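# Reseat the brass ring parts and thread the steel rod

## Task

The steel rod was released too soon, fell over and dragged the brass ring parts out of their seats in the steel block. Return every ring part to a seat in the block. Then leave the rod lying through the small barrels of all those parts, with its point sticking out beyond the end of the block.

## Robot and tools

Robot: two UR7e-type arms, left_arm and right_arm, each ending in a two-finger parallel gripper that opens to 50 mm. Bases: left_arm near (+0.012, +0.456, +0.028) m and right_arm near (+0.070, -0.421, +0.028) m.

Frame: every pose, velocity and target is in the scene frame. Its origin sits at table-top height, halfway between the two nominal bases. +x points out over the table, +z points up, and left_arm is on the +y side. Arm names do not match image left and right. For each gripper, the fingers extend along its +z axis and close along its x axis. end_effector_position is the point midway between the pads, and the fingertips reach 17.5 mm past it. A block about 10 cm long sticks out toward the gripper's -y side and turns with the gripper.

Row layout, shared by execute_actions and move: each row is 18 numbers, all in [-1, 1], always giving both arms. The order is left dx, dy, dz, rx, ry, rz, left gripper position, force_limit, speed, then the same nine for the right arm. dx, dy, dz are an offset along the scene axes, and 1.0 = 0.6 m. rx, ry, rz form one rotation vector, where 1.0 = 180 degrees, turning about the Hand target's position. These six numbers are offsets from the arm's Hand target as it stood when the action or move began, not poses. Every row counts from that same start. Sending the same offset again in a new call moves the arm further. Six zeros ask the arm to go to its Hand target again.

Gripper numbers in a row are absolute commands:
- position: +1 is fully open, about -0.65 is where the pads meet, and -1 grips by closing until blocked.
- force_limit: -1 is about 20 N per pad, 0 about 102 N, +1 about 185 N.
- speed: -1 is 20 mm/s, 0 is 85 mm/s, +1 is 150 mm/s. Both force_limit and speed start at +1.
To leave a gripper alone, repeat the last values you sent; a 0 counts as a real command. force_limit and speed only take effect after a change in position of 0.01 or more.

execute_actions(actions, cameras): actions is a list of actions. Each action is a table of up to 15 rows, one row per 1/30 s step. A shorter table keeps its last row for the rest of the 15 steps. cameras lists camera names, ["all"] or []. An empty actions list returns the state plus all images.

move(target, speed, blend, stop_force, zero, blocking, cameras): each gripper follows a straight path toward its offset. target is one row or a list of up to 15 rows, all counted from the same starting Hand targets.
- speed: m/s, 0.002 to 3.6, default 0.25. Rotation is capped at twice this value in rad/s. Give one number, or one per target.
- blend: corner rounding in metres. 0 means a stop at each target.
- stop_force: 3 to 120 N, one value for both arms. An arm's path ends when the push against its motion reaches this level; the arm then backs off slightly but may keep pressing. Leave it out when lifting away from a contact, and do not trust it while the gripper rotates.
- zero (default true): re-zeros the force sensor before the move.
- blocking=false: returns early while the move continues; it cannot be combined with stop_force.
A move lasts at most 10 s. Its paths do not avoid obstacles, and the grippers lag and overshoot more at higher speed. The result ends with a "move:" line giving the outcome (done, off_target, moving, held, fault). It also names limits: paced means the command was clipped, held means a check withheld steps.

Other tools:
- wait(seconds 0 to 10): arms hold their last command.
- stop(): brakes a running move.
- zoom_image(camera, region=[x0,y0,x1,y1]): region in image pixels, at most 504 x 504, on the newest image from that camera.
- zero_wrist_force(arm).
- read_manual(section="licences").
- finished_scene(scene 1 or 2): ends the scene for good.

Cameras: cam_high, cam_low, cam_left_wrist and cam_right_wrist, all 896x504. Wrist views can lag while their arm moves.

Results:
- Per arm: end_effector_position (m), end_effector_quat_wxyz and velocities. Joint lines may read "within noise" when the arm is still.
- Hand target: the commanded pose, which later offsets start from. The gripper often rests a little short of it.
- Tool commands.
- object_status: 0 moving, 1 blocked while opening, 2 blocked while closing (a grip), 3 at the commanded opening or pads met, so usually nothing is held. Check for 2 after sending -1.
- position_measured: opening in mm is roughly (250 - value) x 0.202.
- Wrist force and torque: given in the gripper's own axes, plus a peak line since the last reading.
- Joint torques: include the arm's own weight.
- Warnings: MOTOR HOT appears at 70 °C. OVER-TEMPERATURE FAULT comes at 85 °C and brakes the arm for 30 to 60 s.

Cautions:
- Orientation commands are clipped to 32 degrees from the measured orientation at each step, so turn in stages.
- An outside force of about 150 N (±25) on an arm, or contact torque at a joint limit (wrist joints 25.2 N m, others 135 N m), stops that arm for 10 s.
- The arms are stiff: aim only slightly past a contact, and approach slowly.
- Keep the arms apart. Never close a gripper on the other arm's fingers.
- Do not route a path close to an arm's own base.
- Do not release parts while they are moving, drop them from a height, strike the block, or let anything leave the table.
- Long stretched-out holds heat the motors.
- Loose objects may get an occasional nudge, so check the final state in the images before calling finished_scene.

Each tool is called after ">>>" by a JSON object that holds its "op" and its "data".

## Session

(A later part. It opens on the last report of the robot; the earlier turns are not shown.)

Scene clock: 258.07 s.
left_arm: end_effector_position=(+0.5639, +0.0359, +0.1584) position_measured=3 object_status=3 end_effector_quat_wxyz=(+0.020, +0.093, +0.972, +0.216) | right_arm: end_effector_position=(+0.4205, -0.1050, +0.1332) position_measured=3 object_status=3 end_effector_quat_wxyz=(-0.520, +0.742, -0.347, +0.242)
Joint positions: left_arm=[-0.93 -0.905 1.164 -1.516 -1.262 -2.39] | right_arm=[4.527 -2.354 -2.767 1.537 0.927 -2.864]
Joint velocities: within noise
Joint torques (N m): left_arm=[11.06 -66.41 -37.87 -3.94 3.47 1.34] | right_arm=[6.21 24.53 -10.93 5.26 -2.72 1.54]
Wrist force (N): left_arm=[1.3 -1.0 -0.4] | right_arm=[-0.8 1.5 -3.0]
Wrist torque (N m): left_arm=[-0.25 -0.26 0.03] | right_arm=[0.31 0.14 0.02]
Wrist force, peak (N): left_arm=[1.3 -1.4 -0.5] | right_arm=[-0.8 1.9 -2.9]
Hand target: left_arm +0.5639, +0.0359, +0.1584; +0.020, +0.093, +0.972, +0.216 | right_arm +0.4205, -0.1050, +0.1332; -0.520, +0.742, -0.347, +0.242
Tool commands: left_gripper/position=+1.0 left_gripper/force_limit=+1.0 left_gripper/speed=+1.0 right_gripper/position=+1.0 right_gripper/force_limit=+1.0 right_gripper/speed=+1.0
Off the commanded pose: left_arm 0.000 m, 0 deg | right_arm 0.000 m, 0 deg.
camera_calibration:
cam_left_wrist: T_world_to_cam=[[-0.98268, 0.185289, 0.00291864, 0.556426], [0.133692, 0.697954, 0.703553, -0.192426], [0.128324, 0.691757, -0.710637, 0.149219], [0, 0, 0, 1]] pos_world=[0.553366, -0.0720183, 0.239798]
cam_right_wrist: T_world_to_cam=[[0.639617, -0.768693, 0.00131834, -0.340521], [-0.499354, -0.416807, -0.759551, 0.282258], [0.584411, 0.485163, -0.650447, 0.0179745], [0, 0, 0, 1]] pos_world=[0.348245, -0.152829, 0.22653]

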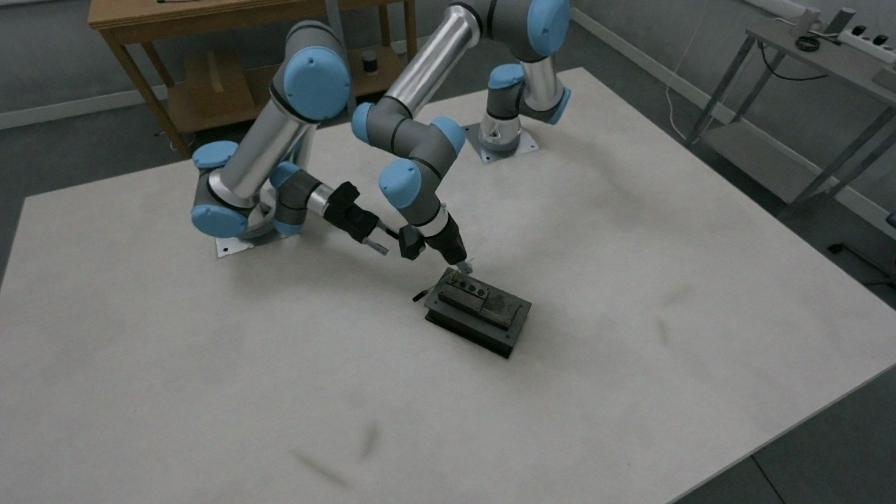

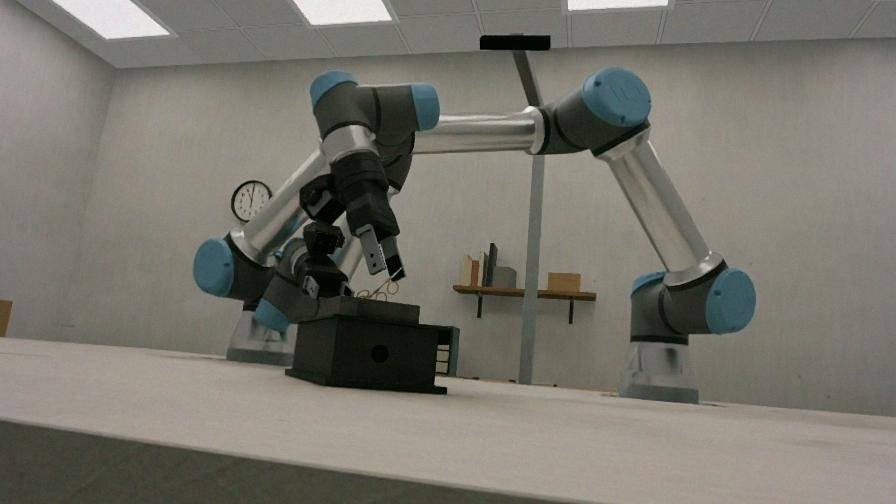

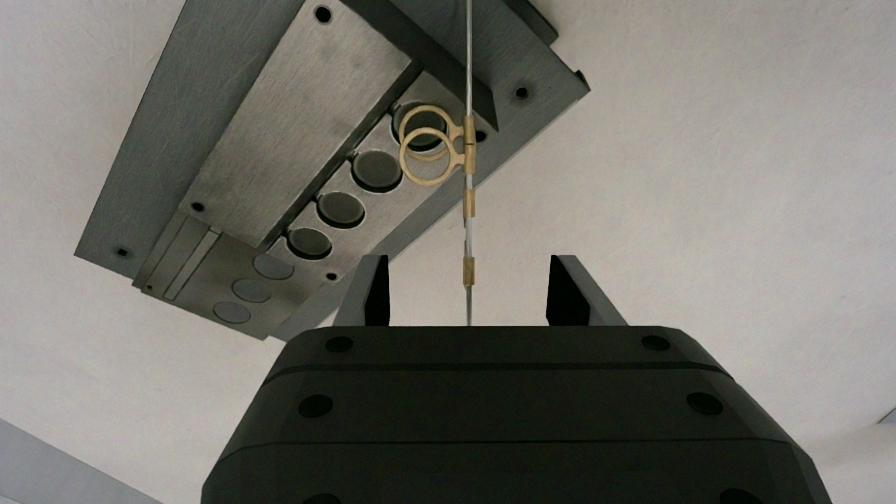

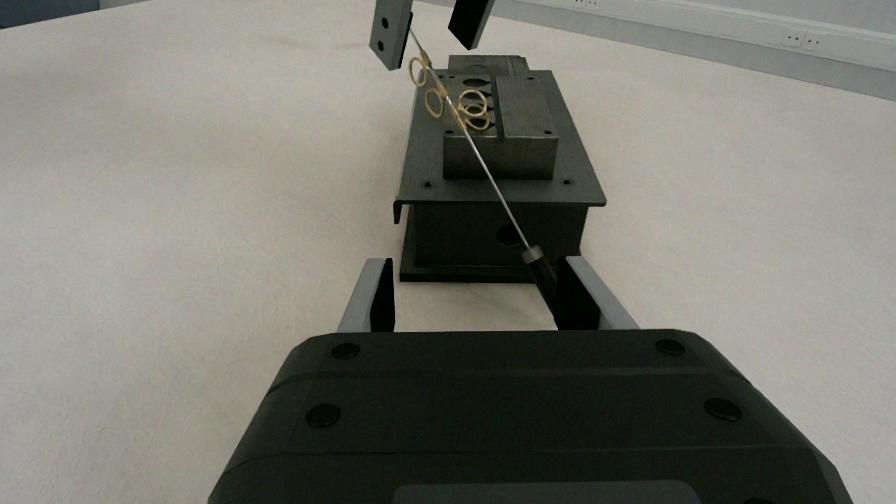

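>>> {"op": "move", "data": {"target": [0.0045,0.0233,-0.0018,0,0,0,1,1,1,0,0,0,0,0,0,1,1,1], "speed": 0.1, "cameras": ["cam_low","cam_right_wrist","cam_left_wrist"]}}

>>> {"op": "zoom_image", "data": {"camera": "cam_low", "region": [340, 205, 440, 305]}}

>>> {"op": "zoom_image", "data": {"camera": "cam_right_wrist", "region": [350, 0, 520, 140]}}

Scene clock: 308.13 s.
left_arm: end_effector_position=(+0.5667, +0.0500, +0.1574) position_measured=3 object_status=3 end_effector_quat_wxyz=(+0.021, +0.093, +0.972, +0.216) end_effector_velocity=(+0.001, -0.002, +0.002) end_effector_angular_velocity=(-0.001, -0.004, +0.001) | right_arm: end_effector_position=(+0.4205, -0.1050, +0.1332) position_measured=3 object_status=3 end_effector_quat_wxyz=(-0.520, +0.742, -0.347, +0.242)
Joint positions: left_arm=[-0.916 -0.924 1.2 -1.537 -1.258 -2.376] | right_arm=[4.527 -2.354 -2.767 1.537 0.927 -2.864]
Joint velocities: left_arm=[-0.001 0 -0.006 0.004 0.001 -0.003] | right_arm=[within noise]
Joint torques (N m): left_arm=[-8.38 -41.17 -35.44 -0.6 2.05 -1.18] | right_arm=[5.8 26.05 -10.19 5.23 -2.67 1.62]
Wrist force (N): left_arm=[0.8 -0.9 -0.7] | right_arm=[-0.7 1.7 -2.7]
Wrist torque (N m): left_arm=[-0.27 -0.21 -0.03] | right_arm=[0.34 0.13 0.02]
Wrist force, peak (N): left_arm=[1.1 -1.7 -0.6] | right_arm=[-0.9 1.9 -2.9]
Hand target: left_arm +0.5666, +0.0498, +0.1573; +0.020, +0.093, +0.972, +0.216 | right_arm +0.4205, -0.1050, +0.1332; -0.520, +0.742, -0.347, +0.242
Off the commanded pose: left_arm 0.000 m, 0 deg | right_arm 0.000 m, 0 deg.
move: done
camera_calibration:
cam_left_wrist: T_world_to_cam=[[-0.98269, 0.185234, 0.00283522, 0.556591], [0.133613, 0.698069, 0.703454, -0.201864], [0.128324, 0.691656, -0.710735, 0.138412], [0, 0, 0, 1]] pos_world=[0.556166, -0.0579181, 0.238798]
cam_right_wrist: T_world_to_cam=[[0.639617, -0.768693, 0.00131834, -0.340521], [-0.499354, -0.416807, -0.759551, 0.282258], [0.584411, 0.485163, -0.650447, 0.0179745], [0, 0, 0, 1]] pos_world=[0.348245, -0.152829, 0.22653]
Images, in order (width x height): cam_low 896x504, cam_left_wrist 896x504, cam_right_wrist 896x504.

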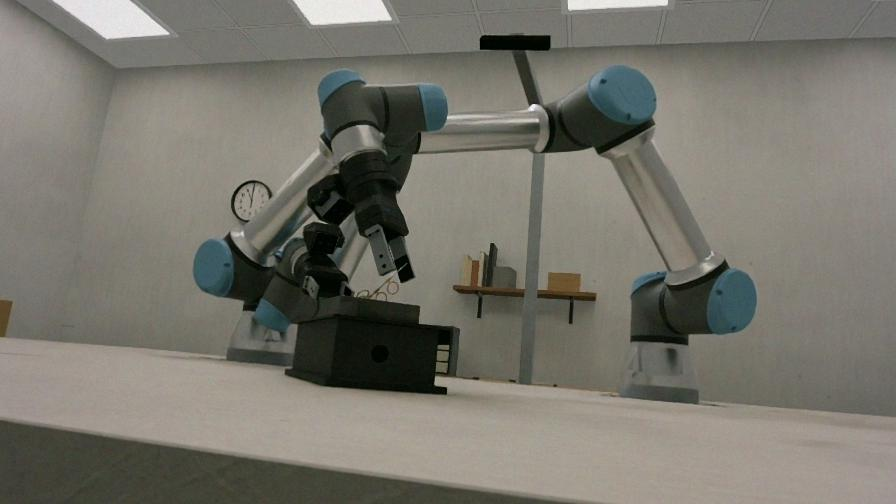

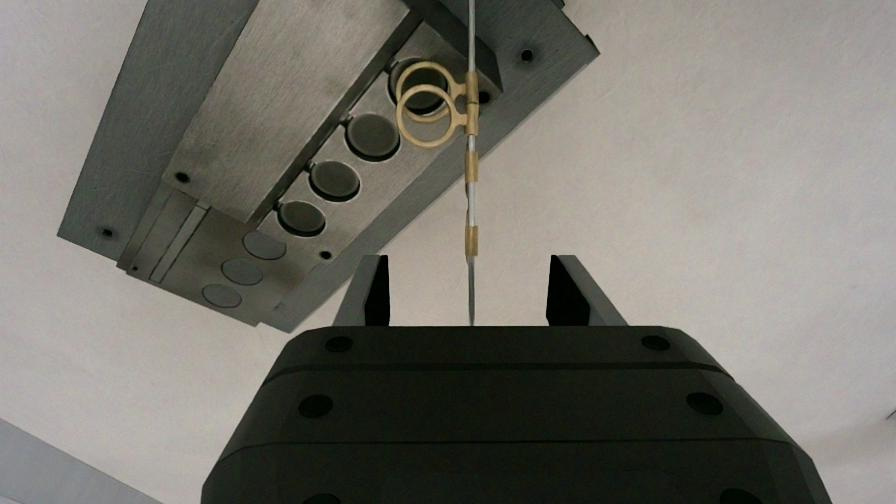

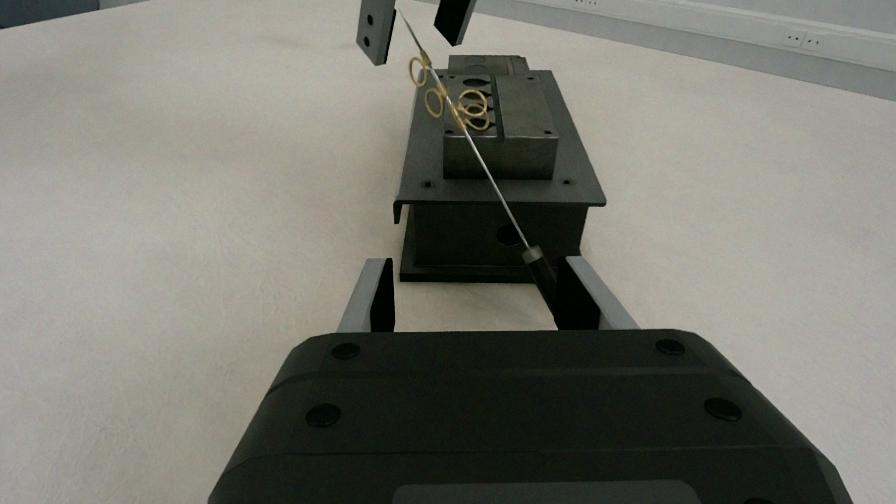

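Scaled by 5.040.

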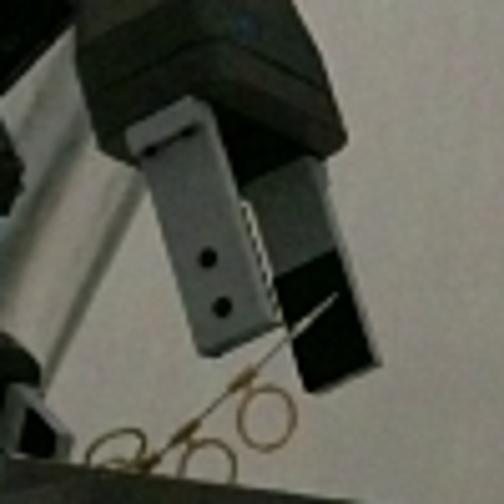

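Scaled by 2.965.

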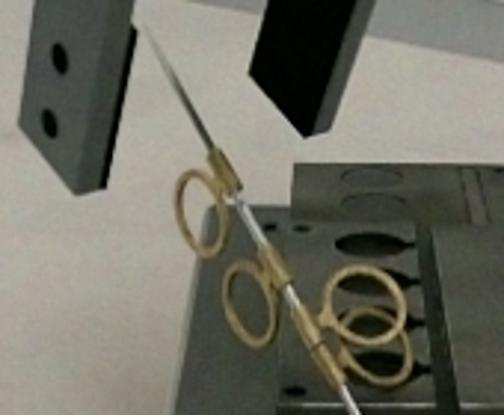

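>>> {"op": "move", "data": {"target": [[-0.0011,0.0033,0.0014,0,0,0,1,1,1,0,0,0,0,0,0,1,1,1],[-0.0011,0.0033,0.0014,0,0,0,-1,-0.2,-0.8,0,0,0,0,0,0,1,1,1]], "speed": 0.05, "cameras": ["cam_low","cam_right_wrist","cam_left_wrist"]}}

>>> {"op": "zoom_image", "data": {"camera": "cam_low", "region": [340, 205, 440, 305]}}

>>> {"op": "zoom_image", "data": {"camera": "cam_right_wrist", "region": [350, 0, 520, 140]}}

Scene clock: 328.50 s.
left_arm: end_effector_position=(+0.5660, +0.0518, +0.1581) position_measured=249 object_status=2 end_effector_quat_wxyz=(+0.021, +0.093, +0.972, +0.216) | right_arm: end_effector_position=(+0.4205, -0.1050, +0.1332) position_measured=3 object_status=3 end_effector_quat_wxyz=(-0.520, +0.742, -0.347, +0.242)
Joint positions: left_arm=[-0.915 -0.929 1.206 -1.538 -1.258 -2.375] | right_arm=[4.527 -2.354 -2.767 1.537 0.927 -2.864]
Joint torques (N m): left_arm=[10.05 -40.06 -37.02 -1.13 2.65 -0.96] | right_arm=[3.34 29.24 -10.3 5.03 -2.64 1.6]
Wrist force (N): left_arm=[0.0 -0.4 -0.5] | right_arm=[-0.6 1.8 -2.6]
Wrist torque (N m): left_arm=[-0.28 -0.28 -0.11] | right_arm=[0.34 0.11 0.02]
Wrist force, peak (N): left_arm=[0.8 -1.6 -0.5] | right_arm=[-0.9 1.8 -3.0]
Hand target: left_arm +0.5660, +0.0518, +0.1581; +0.020, +0.093, +0.972, +0.216 | right_arm +0.4205, -0.1050, +0.1332; -0.520, +0.742, -0.347, +0.242
Off the commanded pose: left_arm 0.000 m, 0 deg | right_arm 0.000 m, 0 deg.
move: done
camera_calibration:
cam_left_wrist: T_world_to_cam=[[-0.982677, 0.185301, 0.00293127, 0.55554], [0.13371, 0.697951, 0.703552, -0.203673], [0.128323, 0.691757, -0.710637, 0.137808], [0, 0, 0, 1]] pos_world=[0.555466, -0.0561183, 0.239598]
cam_right_wrist: T_world_to_cam=[[0.639617, -0.768693, 0.00131834, -0.340521], [-0.499354, -0.416807, -0.759551, 0.282258], [0.584411, 0.485163, -0.650447, 0.0179745], [0, 0, 0, 1]] pos_world=[0.348245, -0.152829, 0.22653]
Images, in order (width x height): cam_low 896x504, cam_left_wrist 896x504, cam_right_wrist 896x504.

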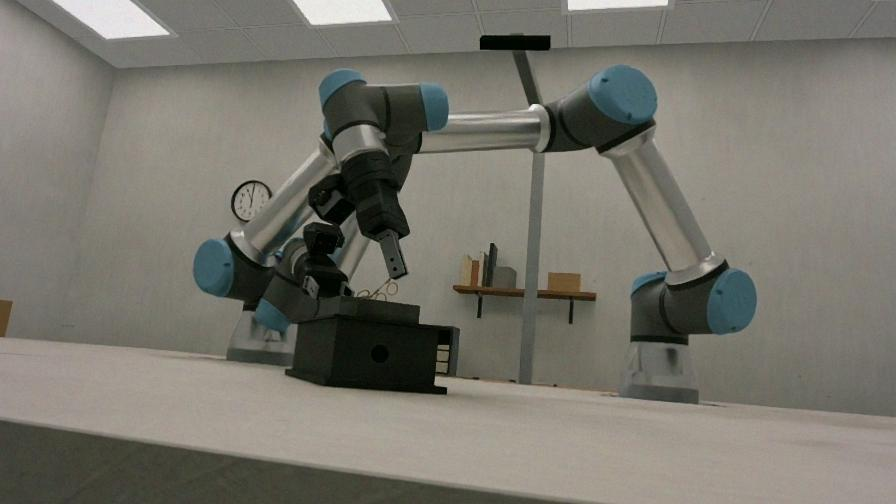

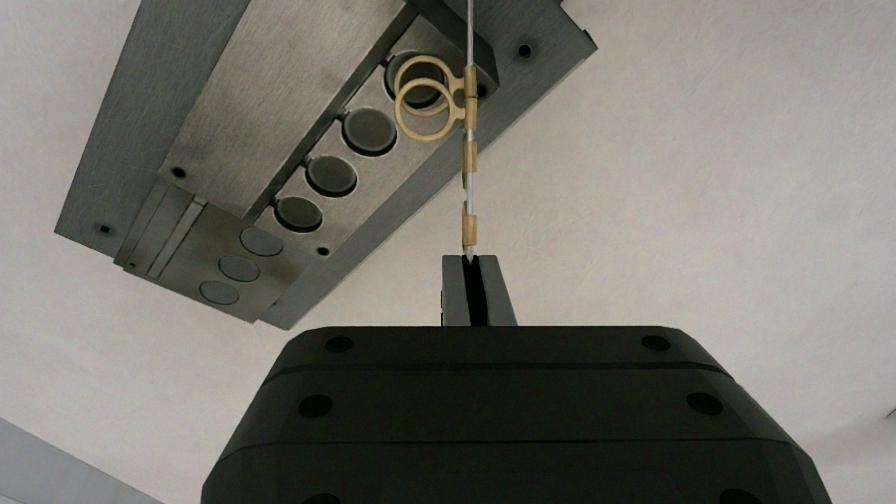

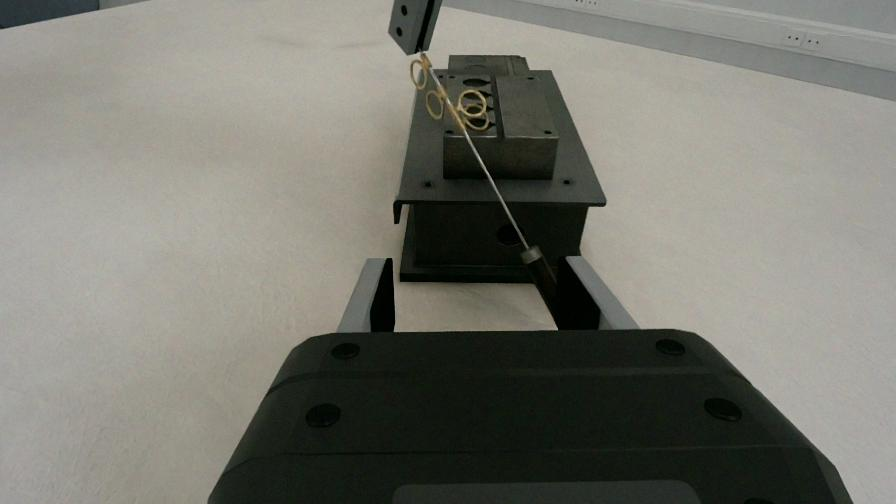

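Scaled by 5.040.

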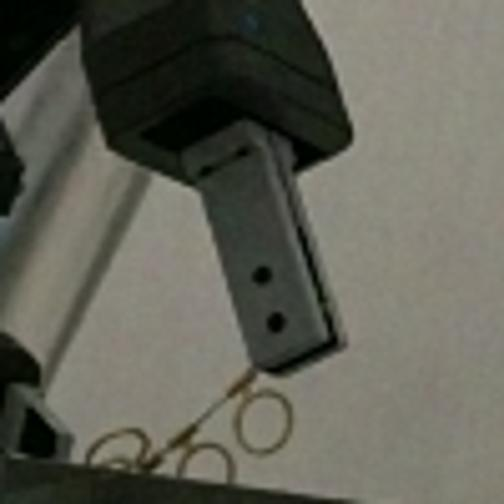

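Scaled by 2.965.

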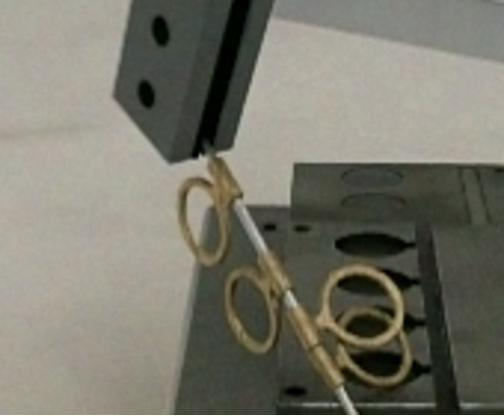

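>>> {"op": "move", "data": {"target": [0,0,0.095,0,0,0,-1,-0.2,-0.8,0,0,0,0,0,0,1,1,1], "speed": 0.06, "cameras": ["cam_low","cam_right_wrist","cam_left_wrist"]}}

>>> {"op": "zoom_image", "data": {"camera": "cam_low", "region": [320, 165, 440, 305]}}

Scene clock: 353.57 s.
left_arm: end_effector_position=(+0.5660, +0.0518, +0.2153) position_measured=249 object_status=2 end_effector_quat_wxyz=(+0.021, +0.093, +0.972, +0.216) | right_arm: end_effector_position=(+0.4205, -0.1050, +0.1332) position_measured=3 object_status=3 end_effector_quat_wxyz=(-0.520, +0.742, -0.347, +0.242)
Joint positions: left_arm=[-0.915 -0.96 1.109 -1.41 -1.258 -2.375] | right_arm=[4.527 -2.354 -2.767 1.537 0.927 -2.864]
Joint torques (N m): left_arm=[-6.07 -37.94 -14.68 -4.2 -0.22 0.65] | right_arm=[1.37 34.56 -10.26 4.93 -2.49 1.48]
Wrist force (N): left_arm=[0.7 -1.2 -0.3] | right_arm=[-0.7 1.8 -2.8]
Wrist torque (N m): left_arm=[-0.28 -0.21 -0.05] | right_arm=[0.35 0.13 0.02]
Wrist force, peak (N): left_arm=[0.6 -1.8 1.5] | right_arm=[-0.9 1.9 -3.0]
Hand target: left_arm +0.5660, +0.0518, +0.2151; +0.020, +0.093, +0.972, +0.216 | right_arm +0.4205, -0.1050, +0.1332; -0.520, +0.742, -0.347, +0.242
Off the commanded pose: left_arm 0.000 m, 0 deg | right_arm 0.000 m, 0 deg.
move: done
camera_calibration:
cam_left_wrist: T_world_to_cam=[[-0.98268, 0.185292, 0.00258813, 0.555475], [0.133498, 0.698171, 0.703375, -0.243735], [0.128522, 0.691538, -0.710815, 0.178387], [0, 0, 0, 1]] pos_world=[0.555466, -0.0561179, 0.296799]
cam_right_wrist: T_world_to_cam=[[0.639617, -0.768693, 0.00131834, -0.340521], [-0.499354, -0.416807, -0.759551, 0.282258], [0.584411, 0.485163, -0.650447, 0.0179745], [0, 0, 0, 1]] pos_world=[0.348245, -0.152829, 0.22653]
Images, in order (width x height): cam_low 896x504, cam_left_wrist 896x504, cam_right_wrist 896x504.

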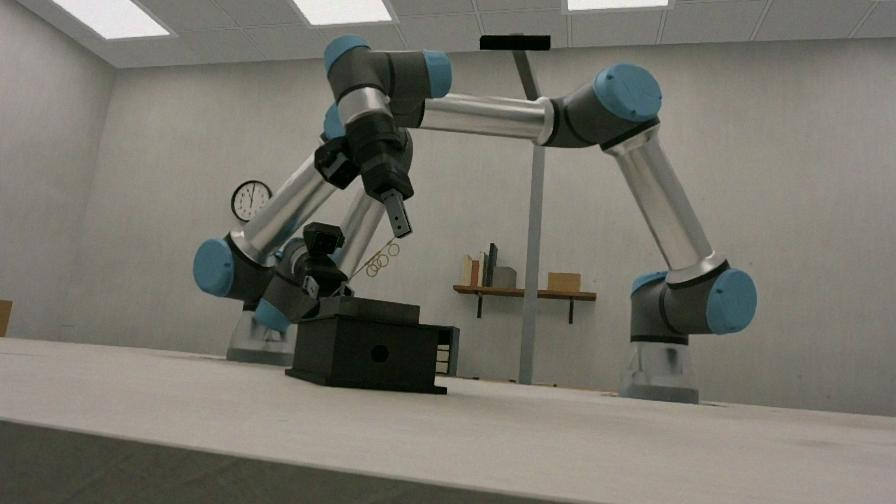

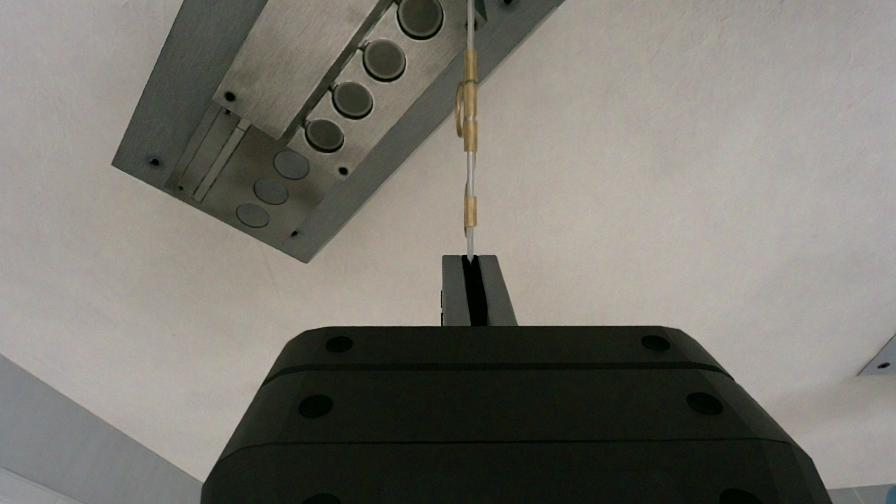

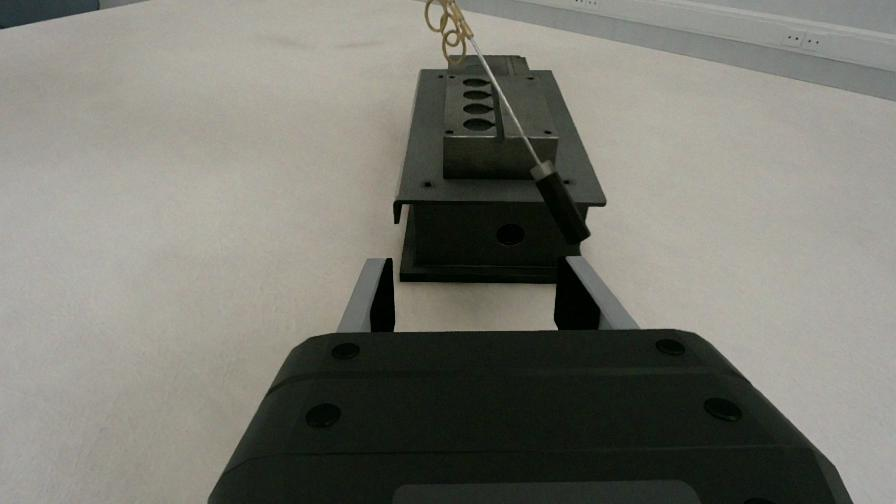

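Scaled by 3.600.

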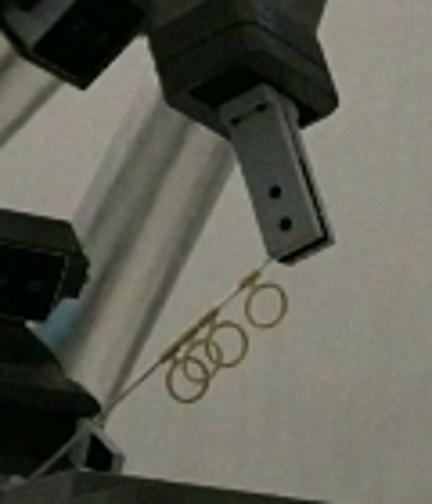

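>>> {"op": "move", "data": {"target": [0.1917,0.0553,0.0142,-0.2097,0.1236,-0.2063,-1,-0.2,-0.8,0,0,0,0,0,0,1,1,1], "speed": 0.09, "cameras": ["cam_low","cam_right_wrist","cam_left_wrist"]}}

Scene clock: 367.77 s.
left_arm: end_effector_position=(+0.6811, +0.0851, +0.2236) position_measured=249 object_status=2 end_effector_quat_wxyz=(-0.067, +0.417, +0.895, -0.141) | right_arm: end_effector_position=(+0.4205, -0.1050, +0.1332) position_measured=3 object_status=3 end_effector_quat_wxyz=(-0.520, +0.742, -0.347, +0.242)
Joint positions: left_arm=[-0.549 -0.805 0.849 -1.521 -1.871 -1.265] | right_arm=[4.527 -2.354 -2.767 1.537 0.927 -2.864]
Joint torques (N m): left_arm=[-9.54 -70.32 -16.45 -4.41 1.48 0.99] | right_arm=[-0.67 35.26 -9.05 4.63 -2.41 1.54]
Wrist force (N): left_arm=[0.9 0.0 0.9] | right_arm=[-0.7 1.6 -2.7]
Wrist torque (N m): left_arm=[-0.03 -0.17 0.14] | right_arm=[0.33 0.13 0.02]
Wrist force, peak (N): left_arm=[1.4 -1.8 -0.6] | right_arm=[-0.9 1.7 -3.1]
Hand target: left_arm +0.6810, +0.0850, +0.2236; -0.066, +0.417, +0.895, -0.141 | right_arm +0.4205, -0.1050, +0.1332; -0.520, +0.742, -0.347, +0.242
Off the commanded pose: left_arm 0.000 m, 0 deg | right_arm 0.000 m, 0 deg.
move: done
camera_calibration:
cam_left_wrist: T_world_to_cam=[[-0.644426, 0.764641, 0.00627935, 0.381817], [0.764437, 0.644009, 0.0297998, -0.562669], [0.0187422, 0.024004, -0.999536, 0.342572], [0, 0, 0, 1]] pos_world=[0.669757, 0.0621872, 0.356783]
cam_right_wrist: T_world_to_cam=[[0.639617, -0.768693, 0.00131834, -0.340521], [-0.499354, -0.416807, -0.759551, 0.282258], [0.584411, 0.485163, -0.650447, 0.0179745], [0, 0, 0, 1]] pos_world=[0.348245, -0.152829, 0.22653]
Images, in order (width x height): cam_low 896x504, cam_left_wrist 896x504, cam_right_wrist 896x504.

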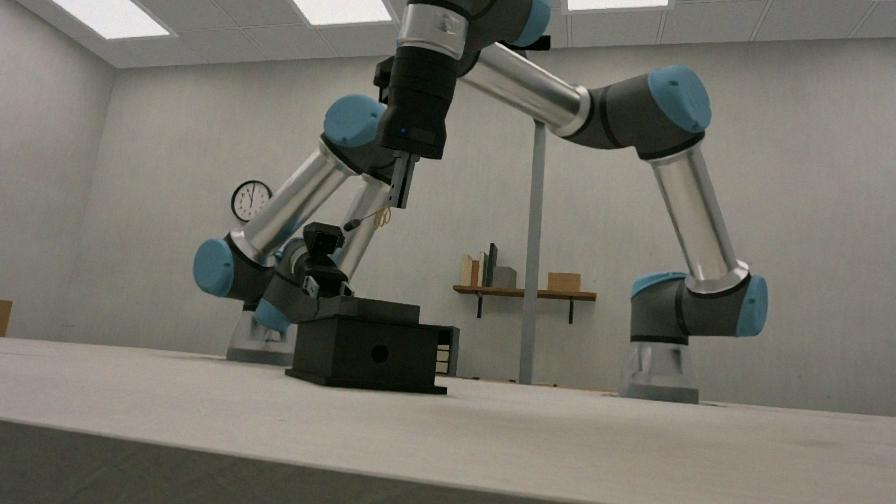

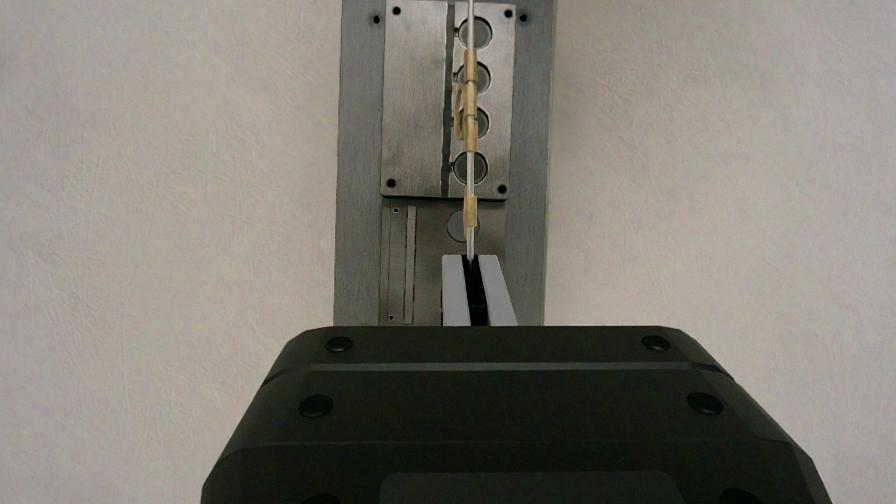

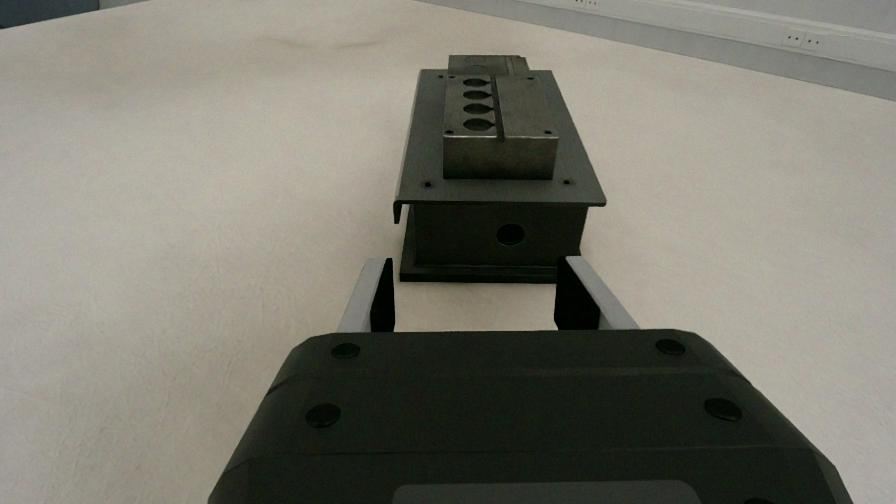

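>>> {"op": "move", "data": {"target": [[0,0,0,0,0,0,-1,-0.2,-0.8,0,0,0.278,-0.0357,0.0426,0,1,1,1],[0,0,0,0,0,0,-1,-0.2,-0.8,0.2778,0.2,0.2363,-0.0357,0.0426,0,1,1,1]], "speed": 0.2, "blend": [0.04,0], "cameras": ["cam_low","cam_right_wrist","cam_high"]}}

Scene clock: 453.97 s.
left_arm: end_effector_position=(+0.6810, +0.0850, +0.2236) position_measured=249 object_status=2 end_effector_quat_wxyz=(-0.066, +0.417, +0.895, -0.141) | right_arm: end_effector_position=(+0.5872, +0.0149, +0.2750) position_measured=3 object_status=3 end_effector_quat_wxyz=(-0.453, +0.785, -0.366, +0.211)
Joint positions: left_arm=[-0.549 -0.805 0.849 -1.521 -1.871 -1.265] | right_arm=[4.136 -1.829 -2.115 0.259 1.31 -2.986]
Joint torques (N m): left_arm=[-9.82 -70.16 -17.37 -4.78 -3.18 -0.73] | right_arm=[5.06 19.97 26.57 6.13 -1.73 1.03]
Wrist force (N): left_arm=[0.8 0.0 0.6] | right_arm=[-0.3 1.5 -2.1]
Wrist torque (N m): left_arm=[-0.04 -0.16 0.12] | right_arm=[0.27 0.09 0.00]
Wrist force, peak (N): left_arm=[1.1 -0.1 0.9] | right_arm=[-0.9 5.2 -1.6]
Hand target: left_arm +0.6810, +0.0850, +0.2236; -0.066, +0.417, +0.895, -0.141 | right_arm +0.5872, +0.0150, +0.2750; -0.453, +0.785, -0.366, +0.211
Off the commanded pose: left_arm 0.000 m, 0 deg | right_arm 0.000 m, 0 deg.
move: done
camera_calibration:
cam_right_wrist: T_world_to_cam=[[0.639764, -0.768569, 0.00192178, -0.355312], [-0.592917, -0.495138, -0.63505, 0.545105], [0.489031, 0.405143, -0.772469, 0.0453942], [0, 0, 0, 1]] pos_world=[0.528318, -0.0215708, 0.381917]
Images, in order (width x height): cam_high 896x504, cam_low 896x504, cam_right_wrist 896x504.

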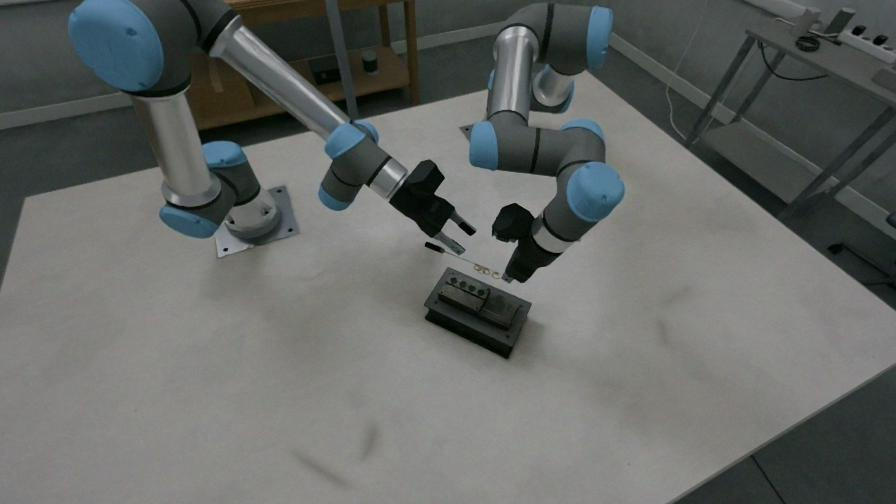

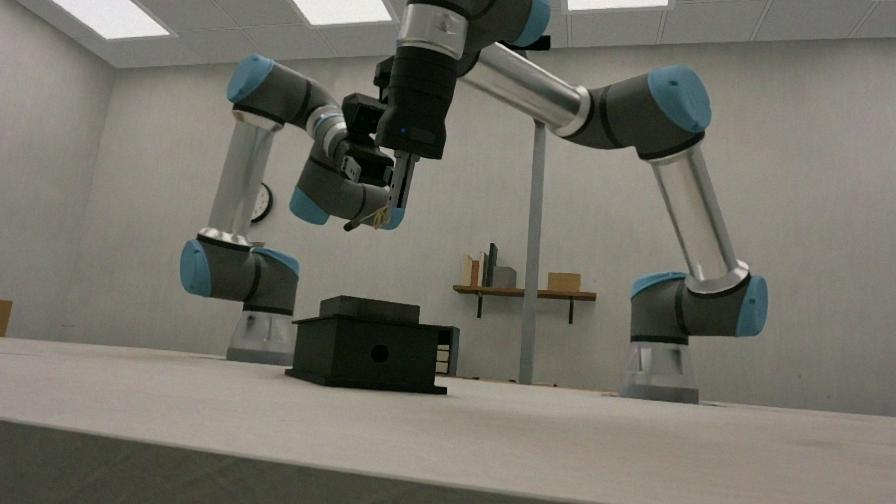

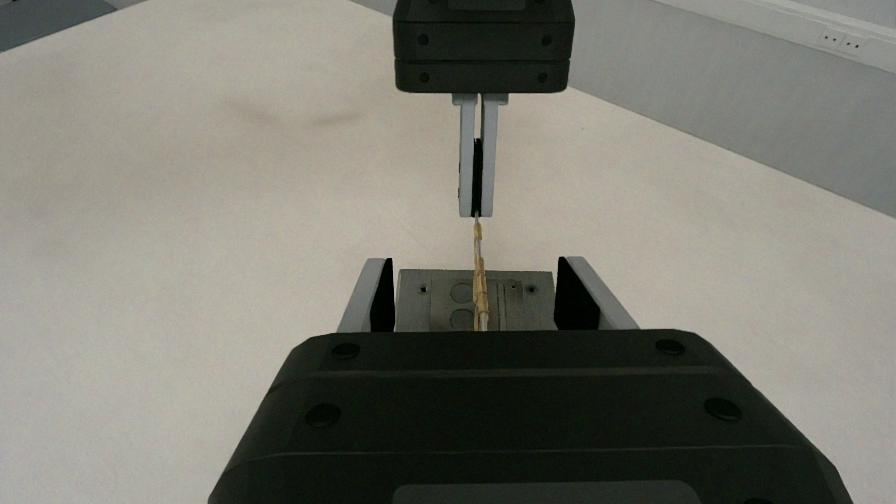

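>>> {"op": "move", "data": {"target": [[0,0,0,0,0,0,-1,-0.2,-0.8,0.1032,0.0725,0,0,0,0,1,1,1],[0,0,0,0,0,0,-1,-0.2,-0.8,0.1032,0.0725,-0.0667,0,0,0,1,1,1],[0,0,0,0,0,0,-1,-0.2,-0.8,0.1032,0.0725,-0.0667,0,0,0,-0.1,-0.85,-0.5]], "speed": 0.12, "blend": [0.02,0,0], "cameras": ["cam_low","cam_right_wrist","cam_left_wrist"]}}

>>> {"op": "zoom_image", "data": {"camera": "cam_low", "region": [320, 145, 440, 265]}}

>>> {"op": "zoom_image", "data": {"camera": "cam_right_wrist", "region": [380, 200, 580, 340]}}

Scene clock: 478.60 s.
left_arm: end_effector_position=(+0.6810, +0.0850, +0.2236) position_measured=249 object_status=2 end_effector_quat_wxyz=(-0.066, +0.417, +0.895, -0.141) | right_arm: end_effector_position=(+0.6491, +0.0585, +0.2350) position_measured=167 object_status=3 end_effector_quat_wxyz=(-0.453, +0.785, -0.366, +0.211)
Joint positions: left_arm=[-0.549 -0.805 0.849 -1.521 -1.871 -1.265] | right_arm=[4.079 -2.047 -1.923 0.292 1.358 -3.016]
Joint torques (N m): left_arm=[-8.96 -66.59 -23.56 -4.88 -2.94 -1.08] | right_arm=[10.57 34.01 21.46 6.21 -2.56 0.84]
Wrist force (N): left_arm=[0.9 -0.1 0.9] | right_arm=[-0.2 1.5 -2.3]
Wrist torque (N m): left_arm=[-0.06 -0.18 0.12] | right_arm=[0.27 0.07 0.04]
Wrist force, peak (N): left_arm=[1.1 0.0 1.0] | right_arm=[-0.6 2.5 -3.9]
Hand target: left_arm +0.6810, +0.0850, +0.2236; -0.066, +0.417, +0.895, -0.141 | right_arm +0.6491, +0.0585, +0.2349; -0.453, +0.785, -0.366, +0.211
Off the commanded pose: left_arm 0.000 m, 0 deg | right_arm 0.000 m, 0 deg.
move: done
camera_calibration:
cam_left_wrist: T_world_to_cam=[[-0.644207, 0.764827, 0.0061495, 0.381717], [0.76462, 0.643792, 0.0298069, -0.562639], [0.0188381, 0.0239038, -0.999537, 0.342519], [0, 0, 0, 1]] pos_world=[0.669656, 0.0620876, 0.356783]
cam_right_wrist: T_world_to_cam=[[0.63984, -0.768506, 0.00190356, -0.361443], [-0.592852, -0.495167, -0.635087, 0.577918], [0.489011, 0.405226, -0.772438, -0.0333999], [0, 0, 0, 1]] pos_world=[0.590218, 0.0219295, 0.341917]
Images, in order (width x height): cam_low 896x504, cam_left_wrist 896x504, cam_right_wrist 896x504.

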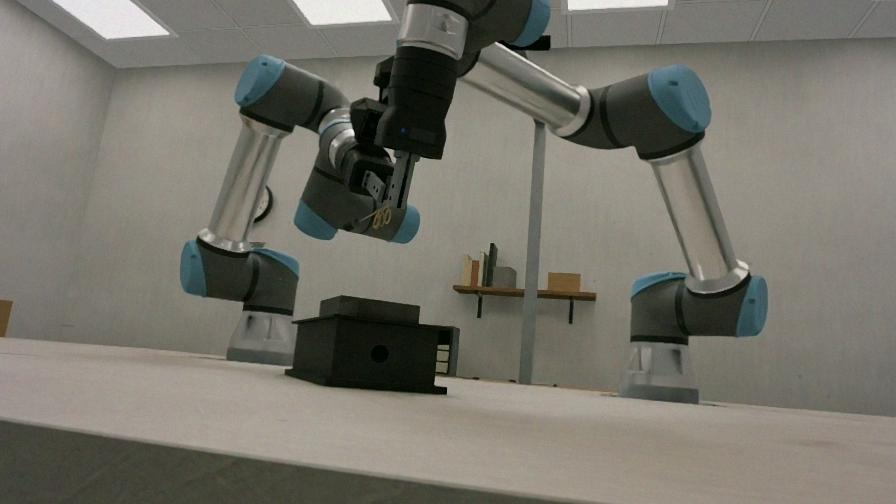

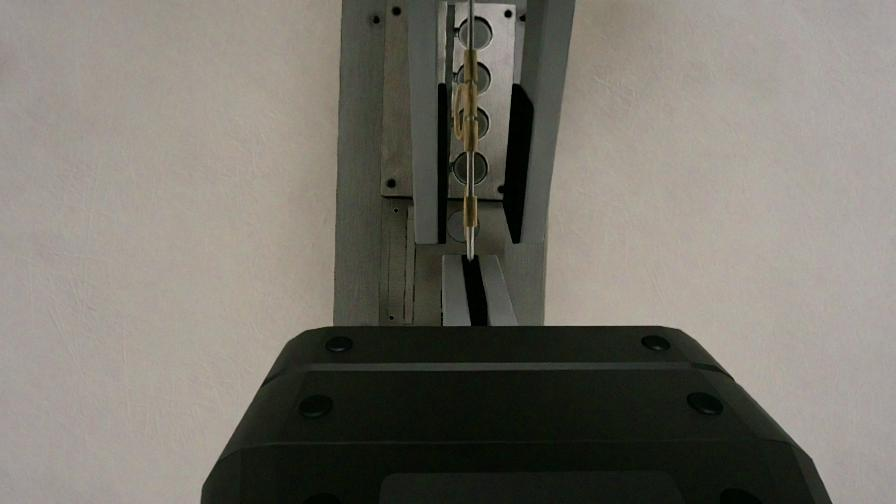

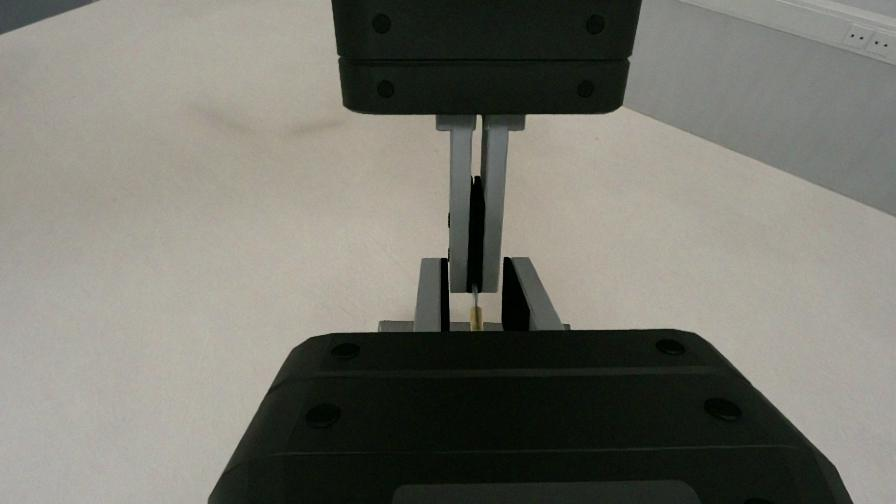

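Scaled by 4.200.

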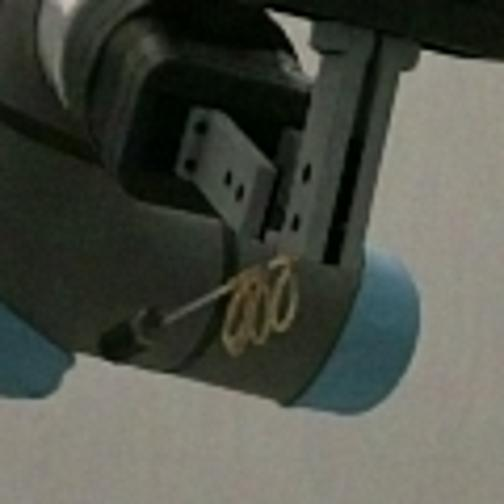

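Scaled by 2.520.

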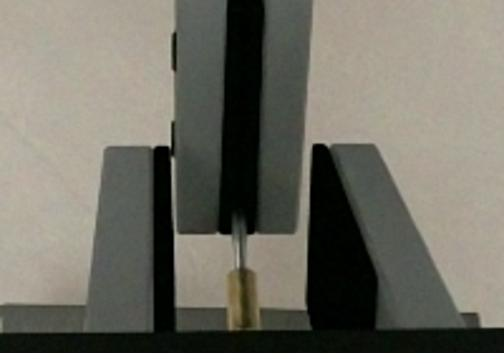

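>>> {"op": "zoom_image", "data": {"camera": "cam_low", "region": [355, 165, 415, 225]}}

Scaled by 8.400.

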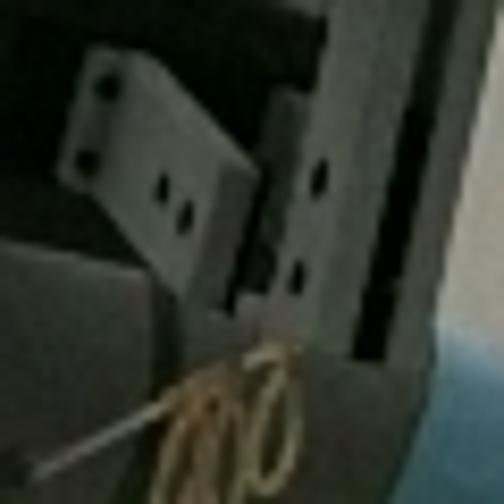

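>>> {"op": "move", "data": {"target": [[0,0,0,0,0,0,-1,-0.2,-0.8,0.0055,0.0025,-0.0187,0,0,0,-0.1,-0.85,-0.5],[0,0,0,0,0,0,-1,-0.2,-0.8,0.0055,0.0025,-0.0187,0,0,0,-1,-0.85,-1]], "speed": 0.04, "cameras": ["cam_low","cam_right_wrist","cam_left_wrist"]}}

>>> {"op": "zoom_image", "data": {"camera": "cam_low", "region": [340, 165, 420, 245]}}

Scene clock: 520.80 s.
left_arm: end_effector_position=(+0.6810, +0.0850, +0.2236) position_measured=249 object_status=2 end_effector_quat_wxyz=(-0.066, +0.417, +0.895, -0.141) | right_arm: end_effector_position=(+0.6524, +0.0600, +0.2237) position_measured=234 object_status=2 end_effector_quat_wxyz=(-0.453, +0.785, -0.366, +0.211)
Joint positions: left_arm=[-0.549 -0.805 0.849 -1.521 -1.871 -1.265] | right_arm=[4.076 -2.075 -1.918 0.315 1.362 -3.018]
Joint torques (N m): left_arm=[-8.59 -65.17 -28.19 -4.78 -2.91 -0.92] | right_arm=[8.04 56.75 11.85 1.75 -2.41 1.33]
Wrist force (N): left_arm=[0.7 -0.2 0.7] | right_arm=[-0.6 1.5 -2.3]
Wrist torque (N m): left_arm=[-0.06 -0.15 0.12] | right_arm=[0.26 0.13 0.04]
Wrist force, peak (N): left_arm=[1.1 -0.1 0.9] | right_arm=[-0.6 1.6 -2.5]
Hand target: left_arm +0.6810, +0.0850, +0.2236; -0.066, +0.417, +0.895, -0.141 | right_arm +0.6524, +0.0600, +0.2237; -0.453, +0.785, -0.366, +0.211
Off the commanded pose: left_arm 0.000 m, 0 deg | right_arm 0.000 m, 0 deg.
move: done
camera_calibration:
cam_left_wrist: T_world_to_cam=[[-0.644207, 0.764827, 0.0061495, 0.381717], [0.76462, 0.643792, 0.0298069, -0.562639], [0.0188381, 0.0239038, -0.999537, 0.342519], [0, 0, 0, 1]] pos_world=[0.669656, 0.0620876, 0.356783]
cam_right_wrist: T_world_to_cam=[[0.639764, -0.768569, 0.00192178, -0.362404], [-0.592917, -0.495138, -0.63505, 0.573525], [0.489031, 0.405143, -0.772469, -0.0443986], [0, 0, 0, 1]] pos_world=[0.593618, 0.0234292, 0.330617]
Images, in order (width x height): cam_low 896x504, cam_left_wrist 896x504, cam_right_wrist 896x504.

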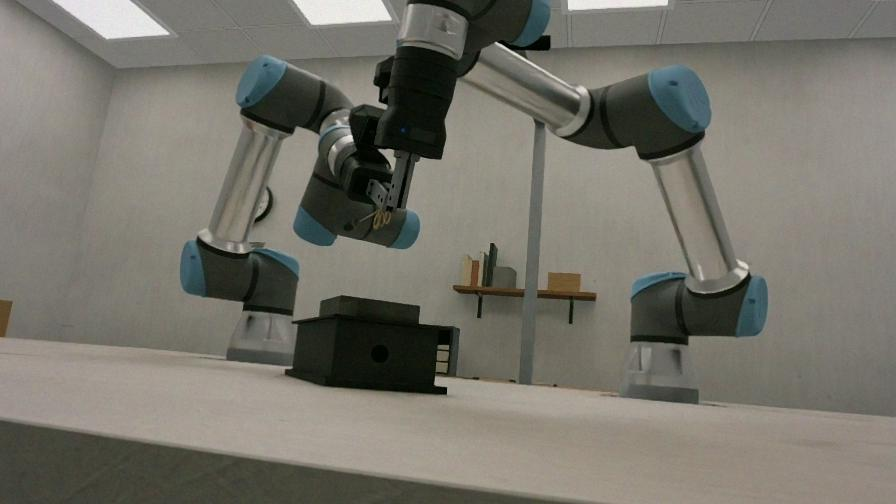

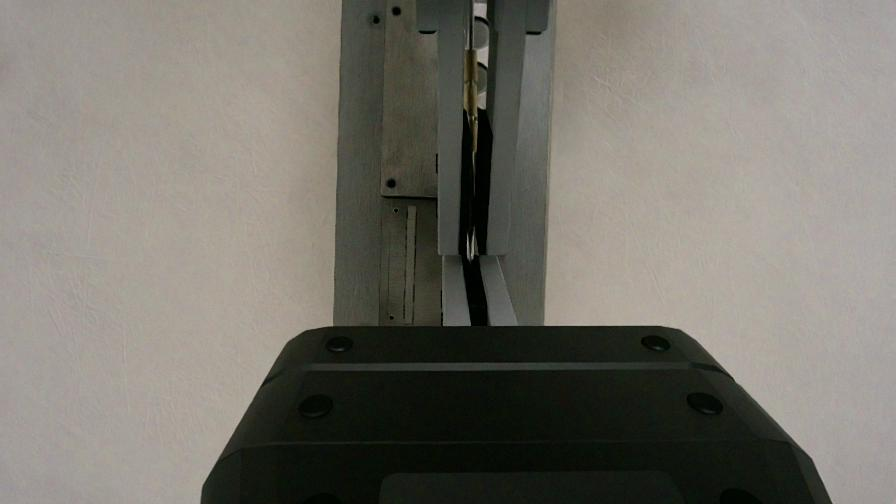

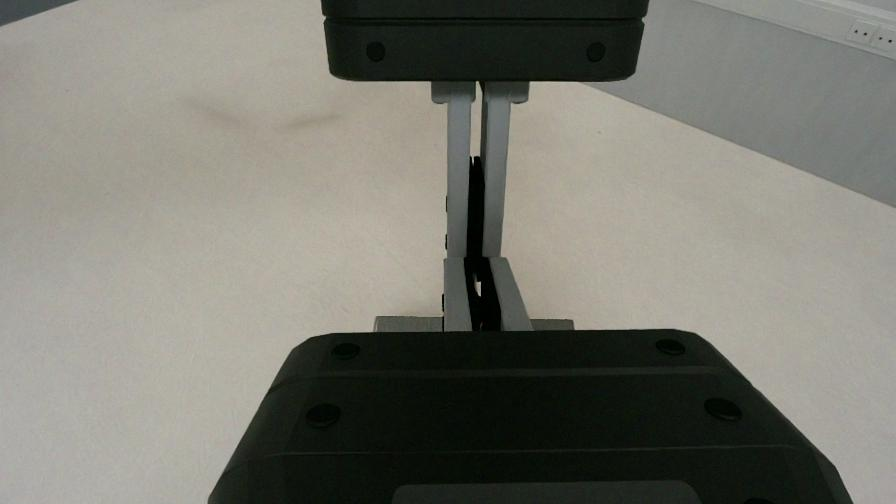

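Scaled by 6.300.

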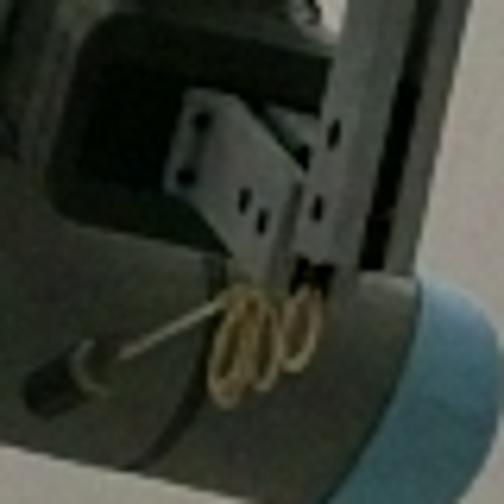

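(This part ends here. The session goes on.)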